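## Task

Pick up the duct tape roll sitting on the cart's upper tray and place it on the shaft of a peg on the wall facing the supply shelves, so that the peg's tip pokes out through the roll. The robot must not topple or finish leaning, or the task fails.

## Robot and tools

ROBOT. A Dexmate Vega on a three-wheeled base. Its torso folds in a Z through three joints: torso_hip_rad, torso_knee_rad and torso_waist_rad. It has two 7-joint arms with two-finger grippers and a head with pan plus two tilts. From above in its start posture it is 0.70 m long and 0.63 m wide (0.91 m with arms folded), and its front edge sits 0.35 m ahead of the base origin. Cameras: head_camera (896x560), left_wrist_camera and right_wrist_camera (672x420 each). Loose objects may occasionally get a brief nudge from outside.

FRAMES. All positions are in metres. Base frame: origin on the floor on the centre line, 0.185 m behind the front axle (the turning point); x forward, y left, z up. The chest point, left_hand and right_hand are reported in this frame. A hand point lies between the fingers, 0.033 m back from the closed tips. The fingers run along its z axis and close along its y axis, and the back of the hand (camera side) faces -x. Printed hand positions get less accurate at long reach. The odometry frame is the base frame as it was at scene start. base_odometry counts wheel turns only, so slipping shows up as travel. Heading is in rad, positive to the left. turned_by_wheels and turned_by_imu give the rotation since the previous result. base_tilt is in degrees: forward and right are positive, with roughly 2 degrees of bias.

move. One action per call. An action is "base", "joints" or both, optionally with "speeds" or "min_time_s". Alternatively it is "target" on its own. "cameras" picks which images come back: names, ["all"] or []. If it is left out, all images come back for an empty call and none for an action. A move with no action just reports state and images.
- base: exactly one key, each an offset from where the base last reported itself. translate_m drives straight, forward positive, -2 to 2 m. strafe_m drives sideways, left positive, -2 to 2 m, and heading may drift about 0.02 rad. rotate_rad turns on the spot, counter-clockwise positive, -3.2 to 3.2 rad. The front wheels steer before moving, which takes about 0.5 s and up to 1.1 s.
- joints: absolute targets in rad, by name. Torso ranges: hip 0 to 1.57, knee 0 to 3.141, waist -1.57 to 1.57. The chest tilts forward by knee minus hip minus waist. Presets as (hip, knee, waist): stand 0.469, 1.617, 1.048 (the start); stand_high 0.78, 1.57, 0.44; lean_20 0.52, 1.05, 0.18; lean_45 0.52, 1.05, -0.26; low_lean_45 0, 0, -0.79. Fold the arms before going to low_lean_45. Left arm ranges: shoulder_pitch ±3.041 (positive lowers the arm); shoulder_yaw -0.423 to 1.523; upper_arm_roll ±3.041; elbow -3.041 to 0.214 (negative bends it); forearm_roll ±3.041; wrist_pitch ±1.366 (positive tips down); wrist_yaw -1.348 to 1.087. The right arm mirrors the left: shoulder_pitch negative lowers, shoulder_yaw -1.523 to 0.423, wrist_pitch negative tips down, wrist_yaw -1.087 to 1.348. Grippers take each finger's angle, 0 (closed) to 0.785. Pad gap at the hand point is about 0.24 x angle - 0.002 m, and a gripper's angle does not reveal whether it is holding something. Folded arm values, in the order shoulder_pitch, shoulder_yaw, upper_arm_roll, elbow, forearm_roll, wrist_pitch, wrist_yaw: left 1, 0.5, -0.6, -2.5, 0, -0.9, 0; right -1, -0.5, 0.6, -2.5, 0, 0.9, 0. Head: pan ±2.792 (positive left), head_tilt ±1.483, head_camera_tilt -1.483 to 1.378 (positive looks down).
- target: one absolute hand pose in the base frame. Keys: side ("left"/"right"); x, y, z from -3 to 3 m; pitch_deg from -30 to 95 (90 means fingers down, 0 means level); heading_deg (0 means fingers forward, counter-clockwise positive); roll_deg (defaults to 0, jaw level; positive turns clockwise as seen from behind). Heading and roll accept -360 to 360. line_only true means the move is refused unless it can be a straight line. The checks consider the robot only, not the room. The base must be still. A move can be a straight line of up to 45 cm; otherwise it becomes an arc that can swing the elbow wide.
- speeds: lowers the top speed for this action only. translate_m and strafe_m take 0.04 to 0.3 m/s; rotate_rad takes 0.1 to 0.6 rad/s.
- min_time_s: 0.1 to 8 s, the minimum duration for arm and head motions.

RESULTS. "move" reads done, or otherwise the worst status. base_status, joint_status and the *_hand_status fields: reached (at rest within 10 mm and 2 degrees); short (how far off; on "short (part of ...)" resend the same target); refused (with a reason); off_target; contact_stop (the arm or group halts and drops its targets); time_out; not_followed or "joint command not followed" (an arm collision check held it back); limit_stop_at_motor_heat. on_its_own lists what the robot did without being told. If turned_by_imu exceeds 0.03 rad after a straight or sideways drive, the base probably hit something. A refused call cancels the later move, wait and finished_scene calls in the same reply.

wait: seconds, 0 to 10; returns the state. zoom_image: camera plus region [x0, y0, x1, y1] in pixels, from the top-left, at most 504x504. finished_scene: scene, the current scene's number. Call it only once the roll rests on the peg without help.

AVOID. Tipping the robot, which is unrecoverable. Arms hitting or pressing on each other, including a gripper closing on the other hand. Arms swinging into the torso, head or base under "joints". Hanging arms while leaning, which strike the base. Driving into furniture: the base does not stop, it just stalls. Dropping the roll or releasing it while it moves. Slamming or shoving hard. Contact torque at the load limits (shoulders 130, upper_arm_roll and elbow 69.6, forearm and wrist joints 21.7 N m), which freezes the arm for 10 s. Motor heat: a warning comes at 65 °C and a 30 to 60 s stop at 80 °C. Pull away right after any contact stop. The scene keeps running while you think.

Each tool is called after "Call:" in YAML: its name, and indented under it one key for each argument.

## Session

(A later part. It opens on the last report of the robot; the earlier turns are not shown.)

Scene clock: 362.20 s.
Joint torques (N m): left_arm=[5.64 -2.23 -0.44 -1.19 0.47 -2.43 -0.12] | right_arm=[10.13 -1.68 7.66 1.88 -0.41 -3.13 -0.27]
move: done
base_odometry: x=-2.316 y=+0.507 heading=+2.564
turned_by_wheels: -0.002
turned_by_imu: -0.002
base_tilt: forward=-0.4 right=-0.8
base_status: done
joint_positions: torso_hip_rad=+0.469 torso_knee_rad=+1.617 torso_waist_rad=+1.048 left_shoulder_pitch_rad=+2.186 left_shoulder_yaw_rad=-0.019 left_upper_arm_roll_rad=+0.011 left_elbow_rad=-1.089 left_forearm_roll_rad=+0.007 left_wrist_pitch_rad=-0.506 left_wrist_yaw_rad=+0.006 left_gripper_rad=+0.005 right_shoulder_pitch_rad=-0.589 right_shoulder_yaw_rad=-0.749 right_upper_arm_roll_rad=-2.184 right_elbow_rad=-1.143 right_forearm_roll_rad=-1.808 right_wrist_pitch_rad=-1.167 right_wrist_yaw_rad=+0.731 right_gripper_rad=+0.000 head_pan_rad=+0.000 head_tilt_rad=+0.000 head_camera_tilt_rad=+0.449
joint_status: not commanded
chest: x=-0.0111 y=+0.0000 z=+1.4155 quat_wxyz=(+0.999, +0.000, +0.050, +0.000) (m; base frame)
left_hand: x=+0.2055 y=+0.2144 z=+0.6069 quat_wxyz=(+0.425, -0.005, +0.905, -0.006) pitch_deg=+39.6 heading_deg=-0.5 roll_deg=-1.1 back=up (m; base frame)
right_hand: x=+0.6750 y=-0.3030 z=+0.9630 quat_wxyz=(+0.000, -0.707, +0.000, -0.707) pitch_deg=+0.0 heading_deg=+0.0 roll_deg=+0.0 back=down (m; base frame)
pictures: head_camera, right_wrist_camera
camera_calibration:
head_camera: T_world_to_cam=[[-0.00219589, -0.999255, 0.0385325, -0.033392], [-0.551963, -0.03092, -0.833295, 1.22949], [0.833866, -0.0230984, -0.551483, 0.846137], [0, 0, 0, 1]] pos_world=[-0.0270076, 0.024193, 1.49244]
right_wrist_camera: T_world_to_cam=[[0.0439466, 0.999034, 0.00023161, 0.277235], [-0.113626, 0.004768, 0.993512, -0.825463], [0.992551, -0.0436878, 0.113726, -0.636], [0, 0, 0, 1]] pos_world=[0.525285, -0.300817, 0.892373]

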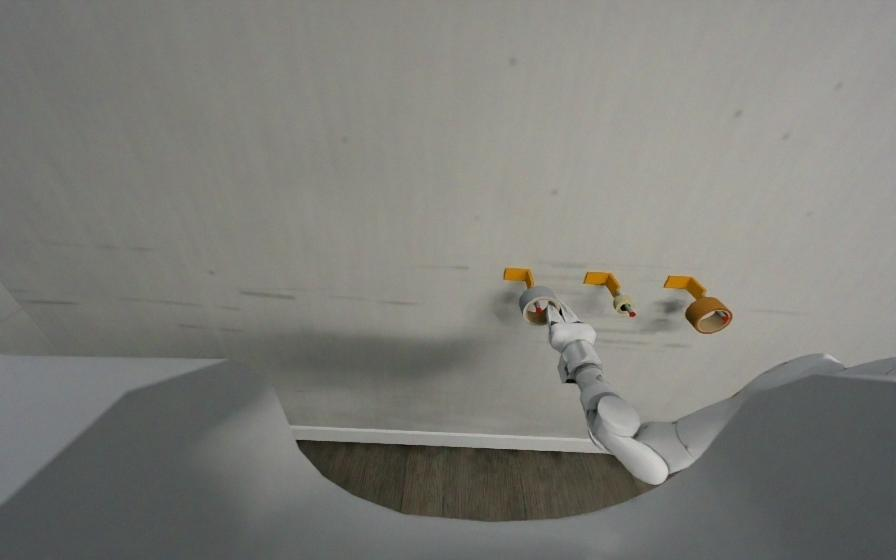

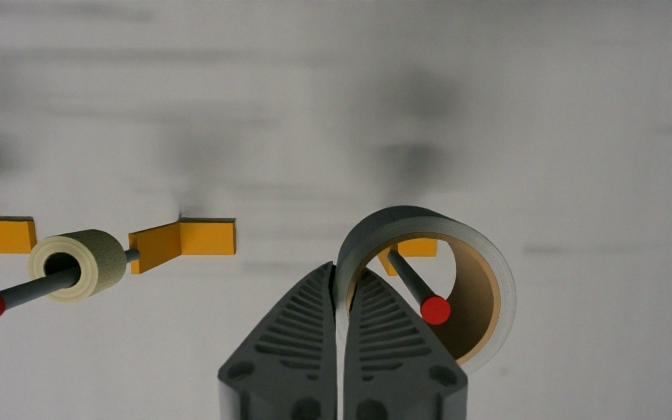

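Call:
move:
  target: {"side":"right","x":0.678,"y":-0.305,"z":0.943,"pitch_deg":0,"heading_deg":0,"roll_deg":180,"line_only":true}

Call:
move:
  base: {"translate_m":0.03}
  speeds: {"translate_m":0.05}
  cameras: ["head_camera","right_wrist_camera"]

Call:
zoom_image:
  camera: "head_camera"
  region: [480, 230, 620, 350]

Call:
zoom_image:
  camera: "right_wrist_camera"
  region: [280, 120, 560, 380]

Scene clock: 377.73 s.
Joint torques (N m): left_arm=[7.57 -0.67 1.6 -2.78 0.16 -3.04 0.27] | right_arm=[9.72 -1.48 8.17 2 -0.2 -3.45 -0.09]
move: done
base_odometry: x=-2.316 y=+0.507 heading=+2.564
turned_by_wheels: +0.000
turned_by_imu: +0.000
base_tilt: forward=-0.5 right=-0.9
base_status: not commanded
joint_positions: torso_hip_rad=+0.469 torso_knee_rad=+1.617 torso_waist_rad=+1.048 left_shoulder_pitch_rad=+2.186 left_shoulder_yaw_rad=-0.019 left_upper_arm_roll_rad=+0.011 left_elbow_rad=-1.089 left_forearm_roll_rad=+0.007 left_wrist_pitch_rad=-0.506 left_wrist_yaw_rad=+0.006 left_gripper_rad=+0.005 right_shoulder_pitch_rad=-0.664 right_shoulder_yaw_rad=-0.683 right_upper_arm_roll_rad=-2.134 right_elbow_rad=-1.007 right_forearm_roll_rad=-1.704 right_wrist_pitch_rad=-1.181 right_wrist_yaw_rad=+0.607 right_gripper_rad=+0.000 head_pan_rad=+0.000 head_tilt_rad=+0.000 head_camera_tilt_rad=+0.449
joint_status: not commanded
chest: x=-0.0111 y=+0.0000 z=+1.4155 quat_wxyz=(+0.999, +0.000, +0.050, +0.000) (m; base frame)
left_hand: x=+0.2055 y=+0.2144 z=+0.6069 quat_wxyz=(+0.425, -0.005, +0.905, -0.006) pitch_deg=+39.6 heading_deg=-0.5 roll_deg=-1.1 back=up (m; base frame)
right_hand: x=+0.6780 y=-0.3049 z=+0.9435 quat_wxyz=(+0.000, -0.707, +0.000, -0.707) pitch_deg=+0.0 heading_deg=+0.0 roll_deg=+0.0 back=down (m; base frame)
right_hand_status: reached (straight line, planned for 0.8 s): 1 mm and 0.0 deg off.
pictures: none

Scene clock: 379.47 s.
Joint torques (N m): left_arm=[6.9 0.27 0.99 -2.95 0.11 -1.41 0.12] | right_arm=[8.53 -0.53 7.79 1.23 -0.18 -3.87 -0.29]
move: done
base_odometry: x=-2.341 y=+0.523 heading=+2.562
turned_by_wheels: -0.002
turned_by_imu: -0.002
base_tilt: forward=-0.6 right=-0.8
base_status: done
joint_positions: torso_hip_rad=+0.469 torso_knee_rad=+1.617 torso_waist_rad=+1.048 left_shoulder_pitch_rad=+2.186 left_shoulder_yaw_rad=-0.019 left_upper_arm_roll_rad=+0.011 left_elbow_rad=-1.089 left_forearm_roll_rad=+0.007 left_wrist_pitch_rad=-0.506 left_wrist_yaw_rad=+0.006 left_gripper_rad=+0.005 right_shoulder_pitch_rad=-0.667 right_shoulder_yaw_rad=-0.681 right_upper_arm_roll_rad=-2.133 right_elbow_rad=-1.003 right_forearm_roll_rad=-1.701 right_wrist_pitch_rad=-1.181 right_wrist_yaw_rad=+0.604 right_gripper_rad=+0.000 head_pan_rad=+0.000 head_tilt_rad=+0.000 head_camera_tilt_rad=+0.449
joint_status: not commanded
chest: x=-0.0110 y=+0.0000 z=+1.4155 quat_wxyz=(+0.999, +0.000, +0.050, +0.000) (m; base frame)
left_hand: x=+0.2055 y=+0.2144 z=+0.6069 quat_wxyz=(+0.425, -0.005, +0.905, -0.006) pitch_deg=+39.6 heading_deg=-0.5 roll_deg=-1.1 back=up (m; base frame)
right_hand: x=+0.6780 y=-0.3050 z=+0.9430 quat_wxyz=(+0.000, -0.707, +0.000, -0.707) pitch_deg=+0.0 heading_deg=+0.0 roll_deg=+0.0 back=down (m; base frame)
pictures: head_camera, right_wrist_camera
camera_calibration:
head_camera: T_world_to_cam=[[-0.00219589, -0.999255, 0.0385325, -0.033392], [-0.551963, -0.03092, -0.833295, 1.22949], [0.833866, -0.0230984, -0.551483, 0.846137], [0, 0, 0, 1]] pos_world=[-0.0270076, 0.024193, 1.49244]
right_wrist_camera: T_world_to_cam=[[0.0439471, 0.999034, 0.000227359, 0.279109], [-0.113528, 0.00476794, 0.993523, -0.805405], [0.992562, -0.0436883, 0.113628, -0.636722], [0, 0, 0, 1]] pos_world=[0.528285, -0.302817, 0.872474]

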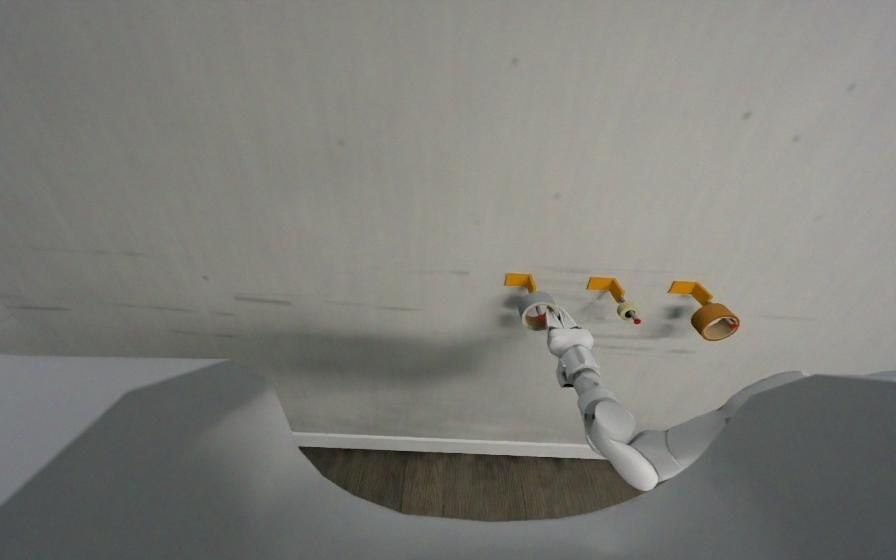

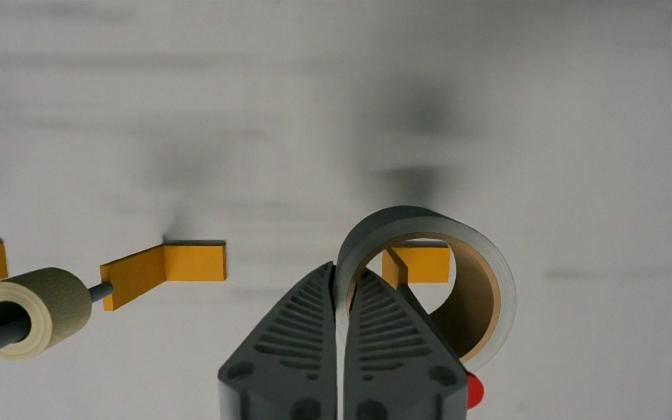

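Scaled by 3.600 from the camera's 896x560 image, which has a finer 960x600 frame.

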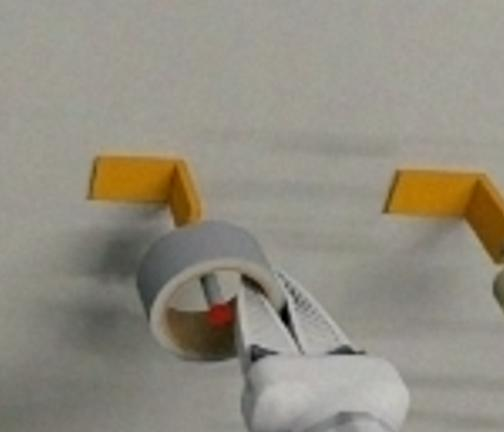

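Scaled by 1.800 from the camera's 672x420 image, which has a finer 960x600 frame.

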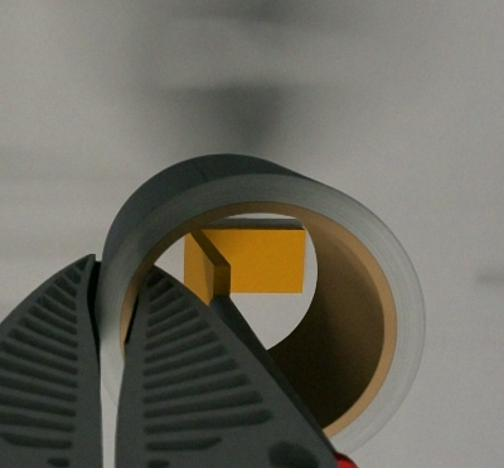

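Call:
move:
  target: {"side":"right","x":0.678,"y":-0.305,"z":0.932,"pitch_deg":0,"heading_deg":0,"roll_deg":180,"line_only":true}
  cameras: ["right_wrist_camera","head_camera"]

Scene clock: 398.20 s.
Joint torques (N m): left_arm=[5.81 -0.22 1 -1.88 0.04 -1.5 -0.14] | right_arm=[6.68 -1.14 7.18 2.43 0.65 -2.55 0.08]
move: done
base_odometry: x=-2.341 y=+0.523 heading=+2.562
turned_by_wheels: +0.000
turned_by_imu: +0.000
base_tilt: forward=-0.6 right=-0.7
base_status: not commanded
joint_positions: torso_hip_rad=+0.469 torso_knee_rad=+1.617 torso_waist_rad=+1.048 left_shoulder_pitch_rad=+2.186 left_shoulder_yaw_rad=-0.019 left_upper_arm_roll_rad=+0.011 left_elbow_rad=-1.089 left_forearm_roll_rad=+0.007 left_wrist_pitch_rad=-0.506 left_wrist_yaw_rad=+0.006 left_gripper_rad=+0.005 right_shoulder_pitch_rad=-0.710 right_shoulder_yaw_rad=-0.642 right_upper_arm_roll_rad=-2.100 right_elbow_rad=-0.925 right_forearm_roll_rad=-1.648 right_wrist_pitch_rad=-1.185 right_wrist_yaw_rad=+0.535 right_gripper_rad=+0.000 head_pan_rad=+0.000 head_tilt_rad=+0.000 head_camera_tilt_rad=+0.449
joint_status: not commanded
chest: x=-0.0110 y=+0.0000 z=+1.4155 quat_wxyz=(+0.999, +0.000, +0.050, +0.000) (m; base frame)
left_hand: x=+0.2055 y=+0.2144 z=+0.6069 quat_wxyz=(+0.425, -0.005, +0.905, -0.006) pitch_deg=+39.6 heading_deg=-0.5 roll_deg=-1.1 back=up (m; base frame)
right_hand: x=+0.6781 y=-0.3048 z=+0.9327 quat_wxyz=(+0.000, -0.707, +0.000, -0.707) pitch_deg=+0.0 heading_deg=+0.0 roll_deg=+0.0 back=down (m; base frame)
right_hand_status: reached (straight line, planned for 0.6 s): 1 mm and 0.0 deg off.
pictures: head_camera, right_wrist_camera
camera_calibration:
head_camera: T_world_to_cam=[[-0.00219589, -0.999255, 0.0385325, -0.033392], [-0.551963, -0.03092, -0.833295, 1.22949], [0.833866, -0.0230984, -0.551483, 0.846137], [0, 0, 0, 1]] pos_world=[-0.0270076, 0.024193, 1.49244]
right_wrist_camera: T_world_to_cam=[[0.0435367, 0.999052, 0.000297625, 0.279067], [-0.113929, 0.00466884, 0.993478, -0.794827], [0.992534, -0.0432867, 0.114024, -0.635935], [0, 0, 0, 1]] pos_world=[0.528484, -0.302619, 0.862072]

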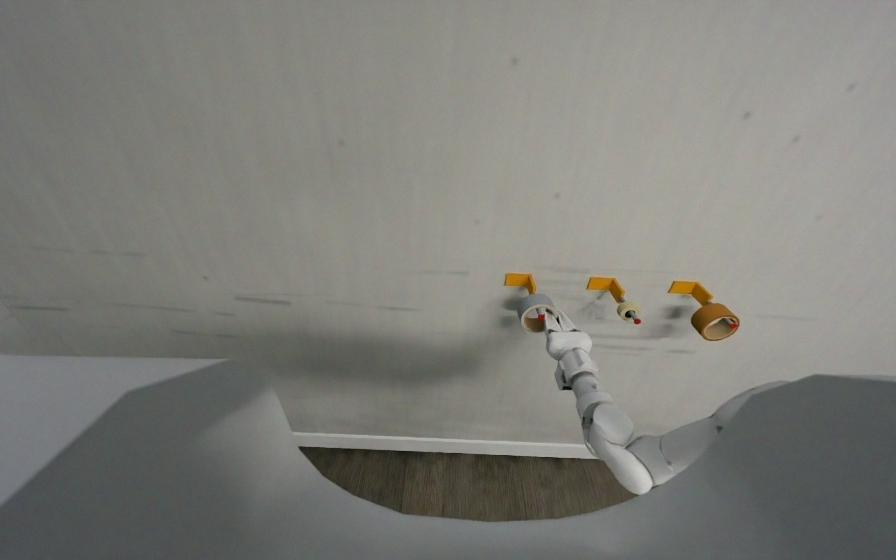

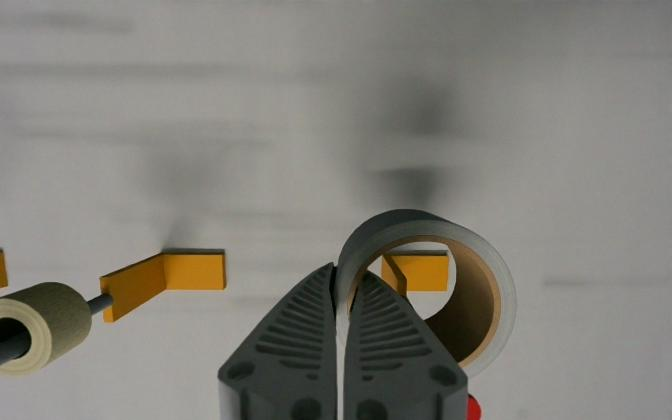

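Call:
move:
  target: {"side":"right","x":0.678,"y":-0.305,"z":0.924,"pitch_deg":0,"heading_deg":0,"roll_deg":180,"line_only":true}
  cameras: ["right_wrist_camera","head_camera"]

Call:
zoom_image:
  camera: "head_camera"
  region: [490, 260, 610, 360]

Scene clock: 404.57 s.
Joint torques (N m): left_arm=[7.74 -1.01 1.82 -2.63 0.03 -2.01 0.33] | right_arm=[1.87 -6.32 5 2.85 2.82 -0.04 1.52]
move: done
base_odometry: x=-2.341 y=+0.523 heading=+2.562
turned_by_wheels: +0.000
turned_by_imu: +0.000
base_tilt: forward=-0.7 right=-0.7
base_status: not commanded
joint_positions: torso_hip_rad=+0.469 torso_knee_rad=+1.617 torso_waist_rad=+1.048 left_shoulder_pitch_rad=+2.186 left_shoulder_yaw_rad=-0.019 left_upper_arm_roll_rad=+0.011 left_elbow_rad=-1.089 left_forearm_roll_rad=+0.007 left_wrist_pitch_rad=-0.506 left_wrist_yaw_rad=+0.006 left_gripper_rad=+0.005 right_shoulder_pitch_rad=-0.746 right_shoulder_yaw_rad=-0.608 right_upper_arm_roll_rad=-2.070 right_elbow_rad=-0.859 right_forearm_roll_rad=-1.605 right_wrist_pitch_rad=-1.185 right_wrist_yaw_rad=+0.473 right_gripper_rad=+0.000 head_pan_rad=+0.000 head_tilt_rad=+0.000 head_camera_tilt_rad=+0.449
joint_status: not commanded
chest: x=-0.0111 y=+0.0000 z=+1.4155 quat_wxyz=(+0.999, +0.000, +0.050, +0.000) (m; base frame)
left_hand: x=+0.2055 y=+0.2144 z=+0.6069 quat_wxyz=(+0.426, -0.005, +0.905, -0.006) pitch_deg=+39.6 heading_deg=-0.5 roll_deg=-1.1 back=up (m; base frame)
right_hand: x=+0.6782 y=-0.3043 z=+0.9251 quat_wxyz=(+0.001, -0.707, -0.001, -0.707) pitch_deg=-0.1 heading_deg=+0.1 roll_deg=+0.0 back=down (m; base frame)
right_hand_status: reached (straight line, planned for 0.5 s): 1 mm and 0.1 deg off.
pictures: head_camera, right_wrist_camera
camera_calibration:
head_camera: T_world_to_cam=[[-0.00219864, -0.999255, 0.0385346, -0.0333953], [-0.551847, -0.0309234, -0.833372, 1.22955], [0.833943, -0.0230975, -0.551368, 0.846049], [0, 0, 0, 1]] pos_world=[-0.0271059, 0.024193, 1.49244]
right_wrist_camera: T_world_to_cam=[[0.0424854, 0.999097, 0.000718932, 0.278882], [-0.114954, 0.00417349, 0.993362, -0.78667], [0.992462, -0.042286, 0.115028, -0.635654], [0, 0, 0, 1]] pos_world=[0.528583, -0.302226, 0.854366]

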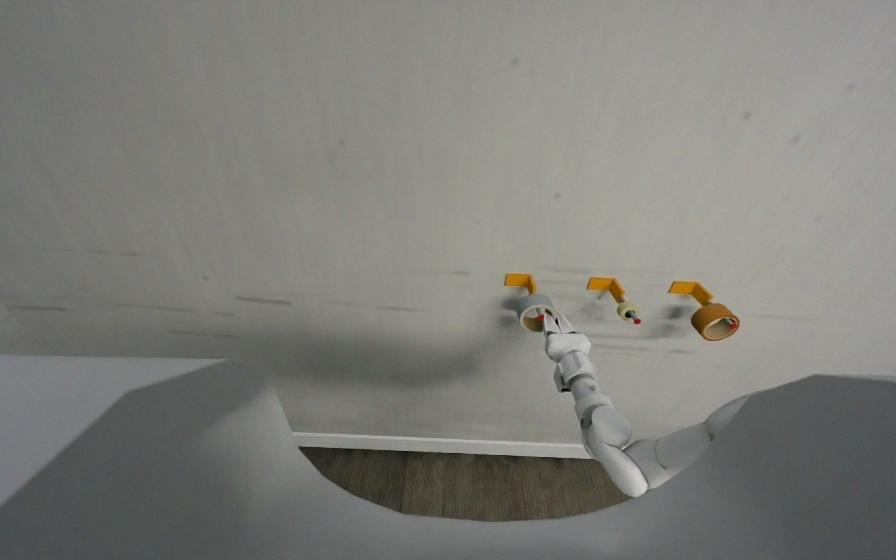

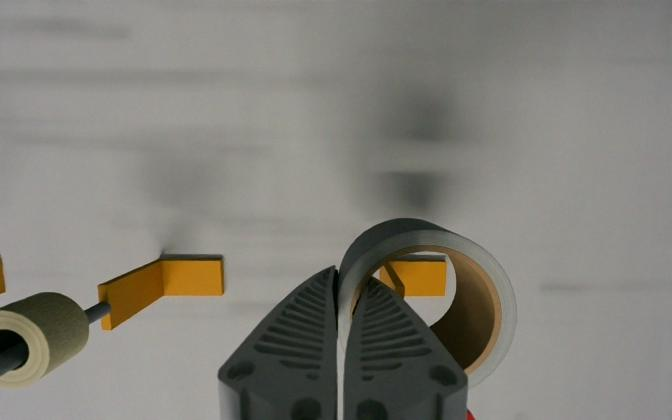

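Scaled by 4.200 from the camera's 896x560 image, which has a finer 960x600 frame.

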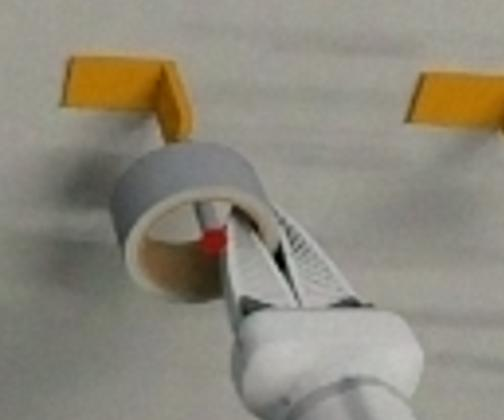

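Call:
move:
  joints: {"right_gripper_rad":0.1}
  min_time_s: 1.5
  cameras: ["right_wrist_camera","head_camera"]

Call:
zoom_image:
  camera: "head_camera"
  region: [490, 260, 610, 360]

"min_time_s" has no arm or head joint beside it: it slows only arm and head motions. Command such a joint too, or leave it out
Scene clock: 411.70 s.
Joint torques (N m): left_arm=[5.28 0.79 -0.09 -2.39 -0.13 -2.2 0.69] | right_arm=[-0.67 -5.04 5.19 2.16 3.02 1.19 1.44]
base_odometry: x=-2.341 y=+0.523 heading=+2.562
turned_by_wheels: +0.000
turned_by_imu: +0.000
base_tilt: forward=-0.5 right=-0.8
base_status: not commanded
joint_positions: torso_hip_rad=+0.469 torso_knee_rad=+1.617 torso_waist_rad=+1.048 left_shoulder_pitch_rad=+2.186 left_shoulder_yaw_rad=-0.019 left_upper_arm_roll_rad=+0.011 left_elbow_rad=-1.089 left_forearm_roll_rad=+0.007 left_wrist_pitch_rad=-0.506 left_wrist_yaw_rad=+0.006 left_gripper_rad=+0.005 right_shoulder_pitch_rad=-0.748 right_shoulder_yaw_rad=-0.606 right_upper_arm_roll_rad=-2.068 right_elbow_rad=-0.855 right_forearm_roll_rad=-1.602 right_wrist_pitch_rad=-1.185 right_wrist_yaw_rad=+0.469 right_gripper_rad=+0.000 head_pan_rad=+0.000 head_tilt_rad=+0.000 head_camera_tilt_rad=+0.449
joint_status: not commanded
chest: x=-0.0111 y=+0.0000 z=+1.4155 quat_wxyz=(+0.999, +0.000, +0.050, +0.000) (m; base frame)
left_hand: x=+0.2055 y=+0.2144 z=+0.6069 quat_wxyz=(+0.426, -0.005, +0.905, -0.006) pitch_deg=+39.6 heading_deg=-0.5 roll_deg=-1.1 back=up (m; base frame)
right_hand: x=+0.6782 y=-0.3043 z=+0.9247 quat_wxyz=(+0.001, -0.707, +0.000, -0.708) pitch_deg=-0.1 heading_deg=+0.1 roll_deg=+0.0 back=down (m; base frame)
right_hand_status: reached (straight line, planned for 0.5 s): 1 mm and 0.1 deg off.
pictures: none

Scaled by 4.200 from the camera's 896x560 image, which has a finer 960x600 frame.

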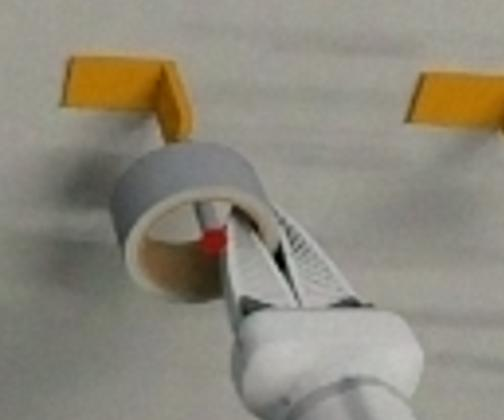

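Call:
move:
  joints: {"right_gripper_rad":0.09}
  cameras: ["right_wrist_camera","head_camera"]

Call:
zoom_image:
  camera: "head_camera"
  region: [490, 260, 610, 360]

Scene clock: 415.80 s.
Joint torques (N m): left_arm=[5.8 -0.24 1.68 -3.4 -0.39 -2.54 0.29] | right_arm=[6.27 -6.7 5.28 2.7 0.65 -2.42 0.39]
Motor temperatures (°C): left_arm=[33 33 33 31 36 35 38] | right_arm=[33 30 39 33 36 33 37]
move: done
base_odometry: x=-2.341 y=+0.523 heading=+2.562
turned_by_wheels: +0.000
turned_by_imu: +0.000
base_tilt: forward=-0.6 right=-0.7
base_status: not commanded
joint_positions: torso_hip_rad=+0.469 torso_knee_rad=+1.617 torso_waist_rad=+1.048 left_shoulder_pitch_rad=+2.186 left_shoulder_yaw_rad=-0.019 left_upper_arm_roll_rad=+0.011 left_elbow_rad=-1.089 left_forearm_roll_rad=+0.007 left_wrist_pitch_rad=-0.506 left_wrist_yaw_rad=+0.006 left_gripper_rad=+0.005 right_shoulder_pitch_rad=-0.749 right_shoulder_yaw_rad=-0.606 right_upper_arm_roll_rad=-2.068 right_elbow_rad=-0.855 right_forearm_roll_rad=-1.601 right_wrist_pitch_rad=-1.185 right_wrist_yaw_rad=+0.469 right_gripper_rad=+0.090 head_pan_rad=+0.000 head_tilt_rad=+0.000 head_camera_tilt_rad=+0.449
joint_status: all done
chest: x=-0.0111 y=+0.0000 z=+1.4155 quat_wxyz=(+0.999, +0.000, +0.050, +0.000) (m; base frame)
left_hand: x=+0.2055 y=+0.2144 z=+0.6069 quat_wxyz=(+0.426, -0.005, +0.905, -0.006) pitch_deg=+39.6 heading_deg=-0.5 roll_deg=-1.1 back=up (m; base frame)
right_hand: x=+0.6781 y=-0.3047 z=+0.9244 quat_wxyz=(+0.000, -0.707, +0.000, -0.707) pitch_deg=+0.0 heading_deg=+0.0 roll_deg=+0.0 back=down (m; base frame)
pictures: head_camera, right_wrist_camera
camera_calibration:
head_camera: T_world_to_cam=[[-0.00219864, -0.999255, 0.0385346, -0.0333953], [-0.551847, -0.0309234, -0.833372, 1.22955], [0.833943, -0.0230975, -0.551368, 0.846049], [0, 0, 0, 1]] pos_world=[-0.0271059, 0.024193, 1.49244]
right_wrist_camera: T_world_to_cam=[[0.0434002, 0.999058, 0.000600312, 0.278787], [-0.114338, 0.00437003, 0.993432, -0.786315], [0.992493, -0.0431838, 0.11442, -0.635257], [0, 0, 0, 1]] pos_world=[0.528484, -0.302521, 0.853669]

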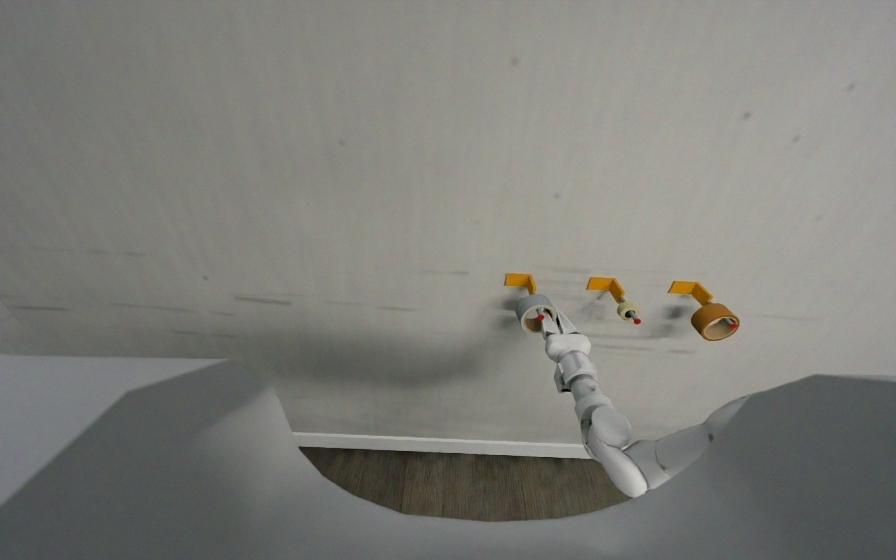

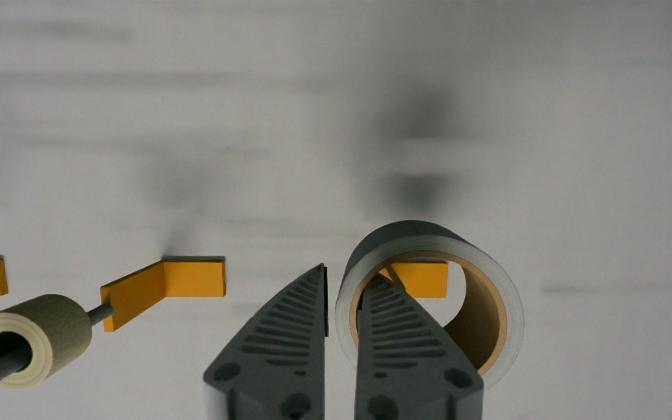

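Scaled by 4.200 from the camera's 896x560 image, which has a finer 960x600 frame.

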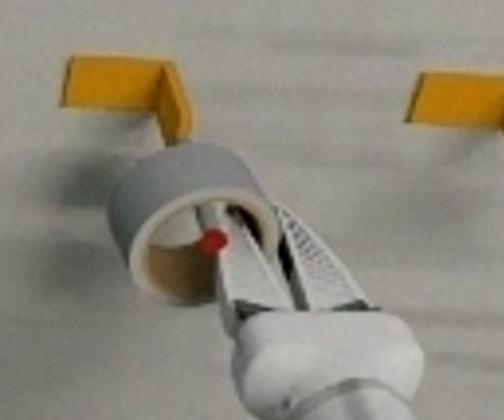

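Call:
move:
  base: {"translate_m":-0.15}
  speeds: {"translate_m":0.04}
  cameras: ["right_wrist_camera","head_camera"]

Call:
zoom_image:
  camera: "head_camera"
  region: [490, 260, 610, 360]

Scene clock: 426.57 s.
Joint torques (N m): left_arm=[4.32 -0.06 0.27 -2.53 0.45 -2.14 0.39] | right_arm=[9.14 -4.22 5.52 2.73 0.01 -2.77 0.05]
move: done
base_odometry: x=-2.216 y=+0.441 heading=+2.564
turned_by_wheels: +0.001
turned_by_imu: +0.004
base_tilt: forward=-0.5 right=-0.9
base_status: done
joint_positions: torso_hip_rad=+0.469 torso_knee_rad=+1.617 torso_waist_rad=+1.048 left_shoulder_pitch_rad=+2.186 left_shoulder_yaw_rad=-0.019 left_upper_arm_roll_rad=+0.011 left_elbow_rad=-1.089 left_forearm_roll_rad=+0.007 left_wrist_pitch_rad=-0.506 left_wrist_yaw_rad=+0.006 left_gripper_rad=+0.005 right_shoulder_pitch_rad=-0.749 right_shoulder_yaw_rad=-0.606 right_upper_arm_roll_rad=-2.068 right_elbow_rad=-0.855 right_forearm_roll_rad=-1.601 right_wrist_pitch_rad=-1.184 right_wrist_yaw_rad=+0.470 right_gripper_rad=+0.090 head_pan_rad=+0.000 head_tilt_rad=+0.000 head_camera_tilt_rad=+0.449
joint_status: not commanded
chest: x=-0.0112 y=+0.0000 z=+1.4155 quat_wxyz=(+0.999, +0.000, +0.050, +0.000) (m; base frame)
left_hand: x=+0.2055 y=+0.2144 z=+0.6069 quat_wxyz=(+0.426, -0.005, +0.905, -0.006) pitch_deg=+39.6 heading_deg=-0.5 roll_deg=-1.1 back=up (m; base frame)
right_hand: x=+0.6780 y=-0.3048 z=+0.9243 quat_wxyz=(+0.000, -0.707, +0.000, -0.707) pitch_deg=+0.0 heading_deg=+0.0 roll_deg=+0.0 back=down (m; base frame)
pictures: head_camera, right_wrist_camera
camera_calibration:
head_camera: T_world_to_cam=[[-0.0022047, -0.999255, 0.0385333, -0.0333937], [-0.551778, -0.0309208, -0.833418, 1.22957], [0.833988, -0.0230992, -0.551298, 0.846029], [0, 0, 0, 1]] pos_world=[-0.0272049, 0.024193, 1.49244]
right_wrist_camera: T_world_to_cam=[[0.0438095, 0.99904, 0.000539704, 0.278719], [-0.114134, 0.00446828, 0.993455, -0.786425], [0.992499, -0.0435844, 0.11422, -0.635116], [0, 0, 0, 1]] pos_world=[0.528384, -0.302618, 0.853671]

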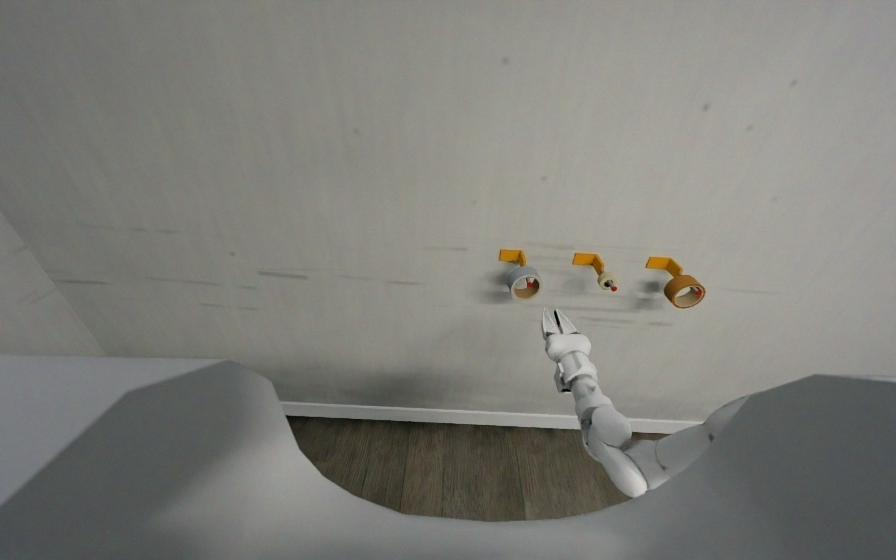

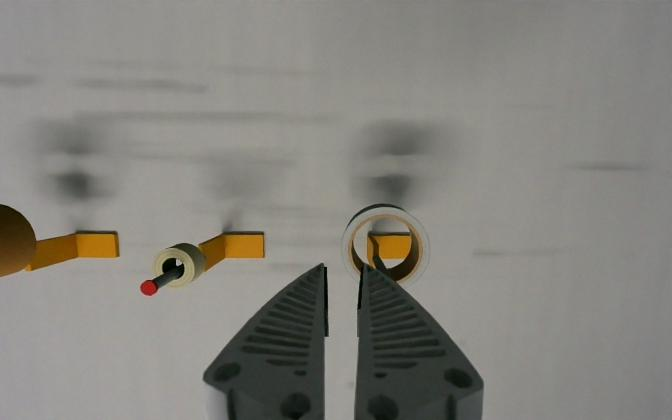

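Scaled by 4.200 from the camera's 896x560 image, which has a finer 960x600 frame.

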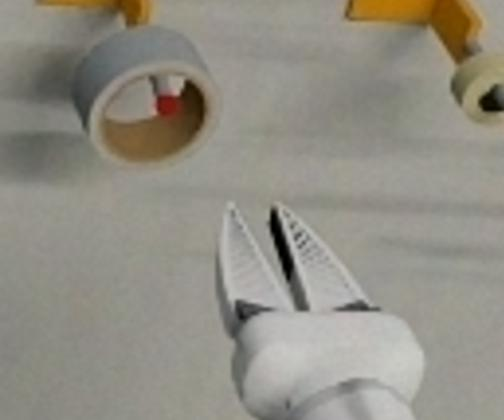

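Call:
zoom_image:
  camera: "head_camera"
  region: [490, 240, 550, 310]

Call:
zoom_image:
  camera: "head_camera"
  region: [640, 240, 720, 320]

Call:
zoom_image:
  camera: "right_wrist_camera"
  region: [310, 180, 460, 310]

Scaled by 7.200 from the camera's 896x560 image, which has a finer 960x600 frame.

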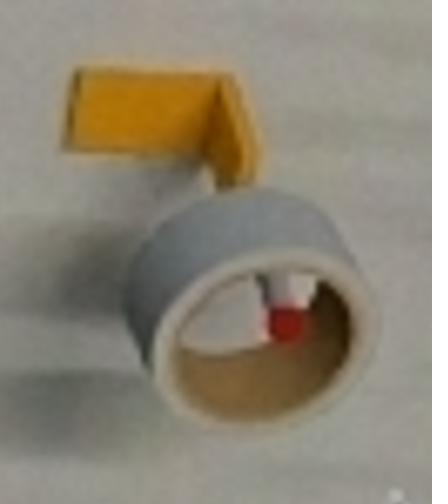

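Scaled by 6.300 from the camera's 896x560 image, which has a finer 960x600 frame.

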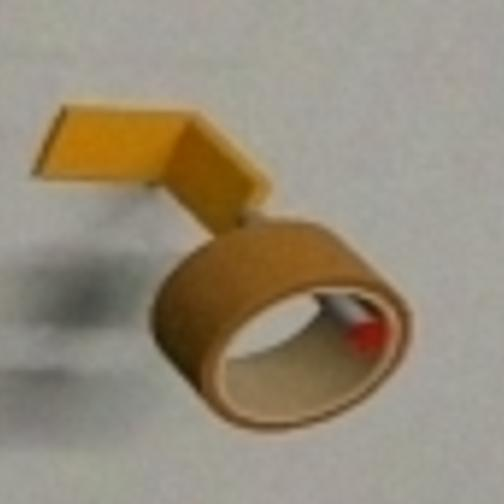

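Scaled by 3.360 from the camera's 672x420 image, which has a finer 960x600 frame.

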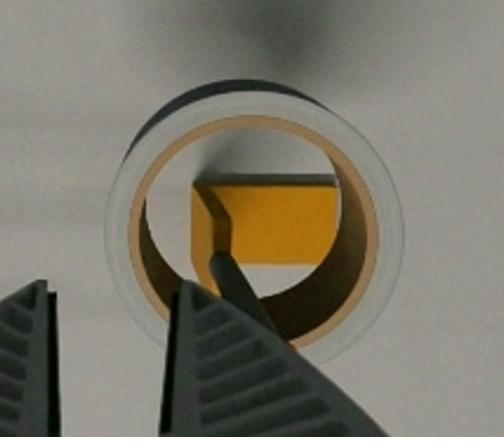

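Call:
finished_scene:
  scene: 2

The scene is finished: the task was done.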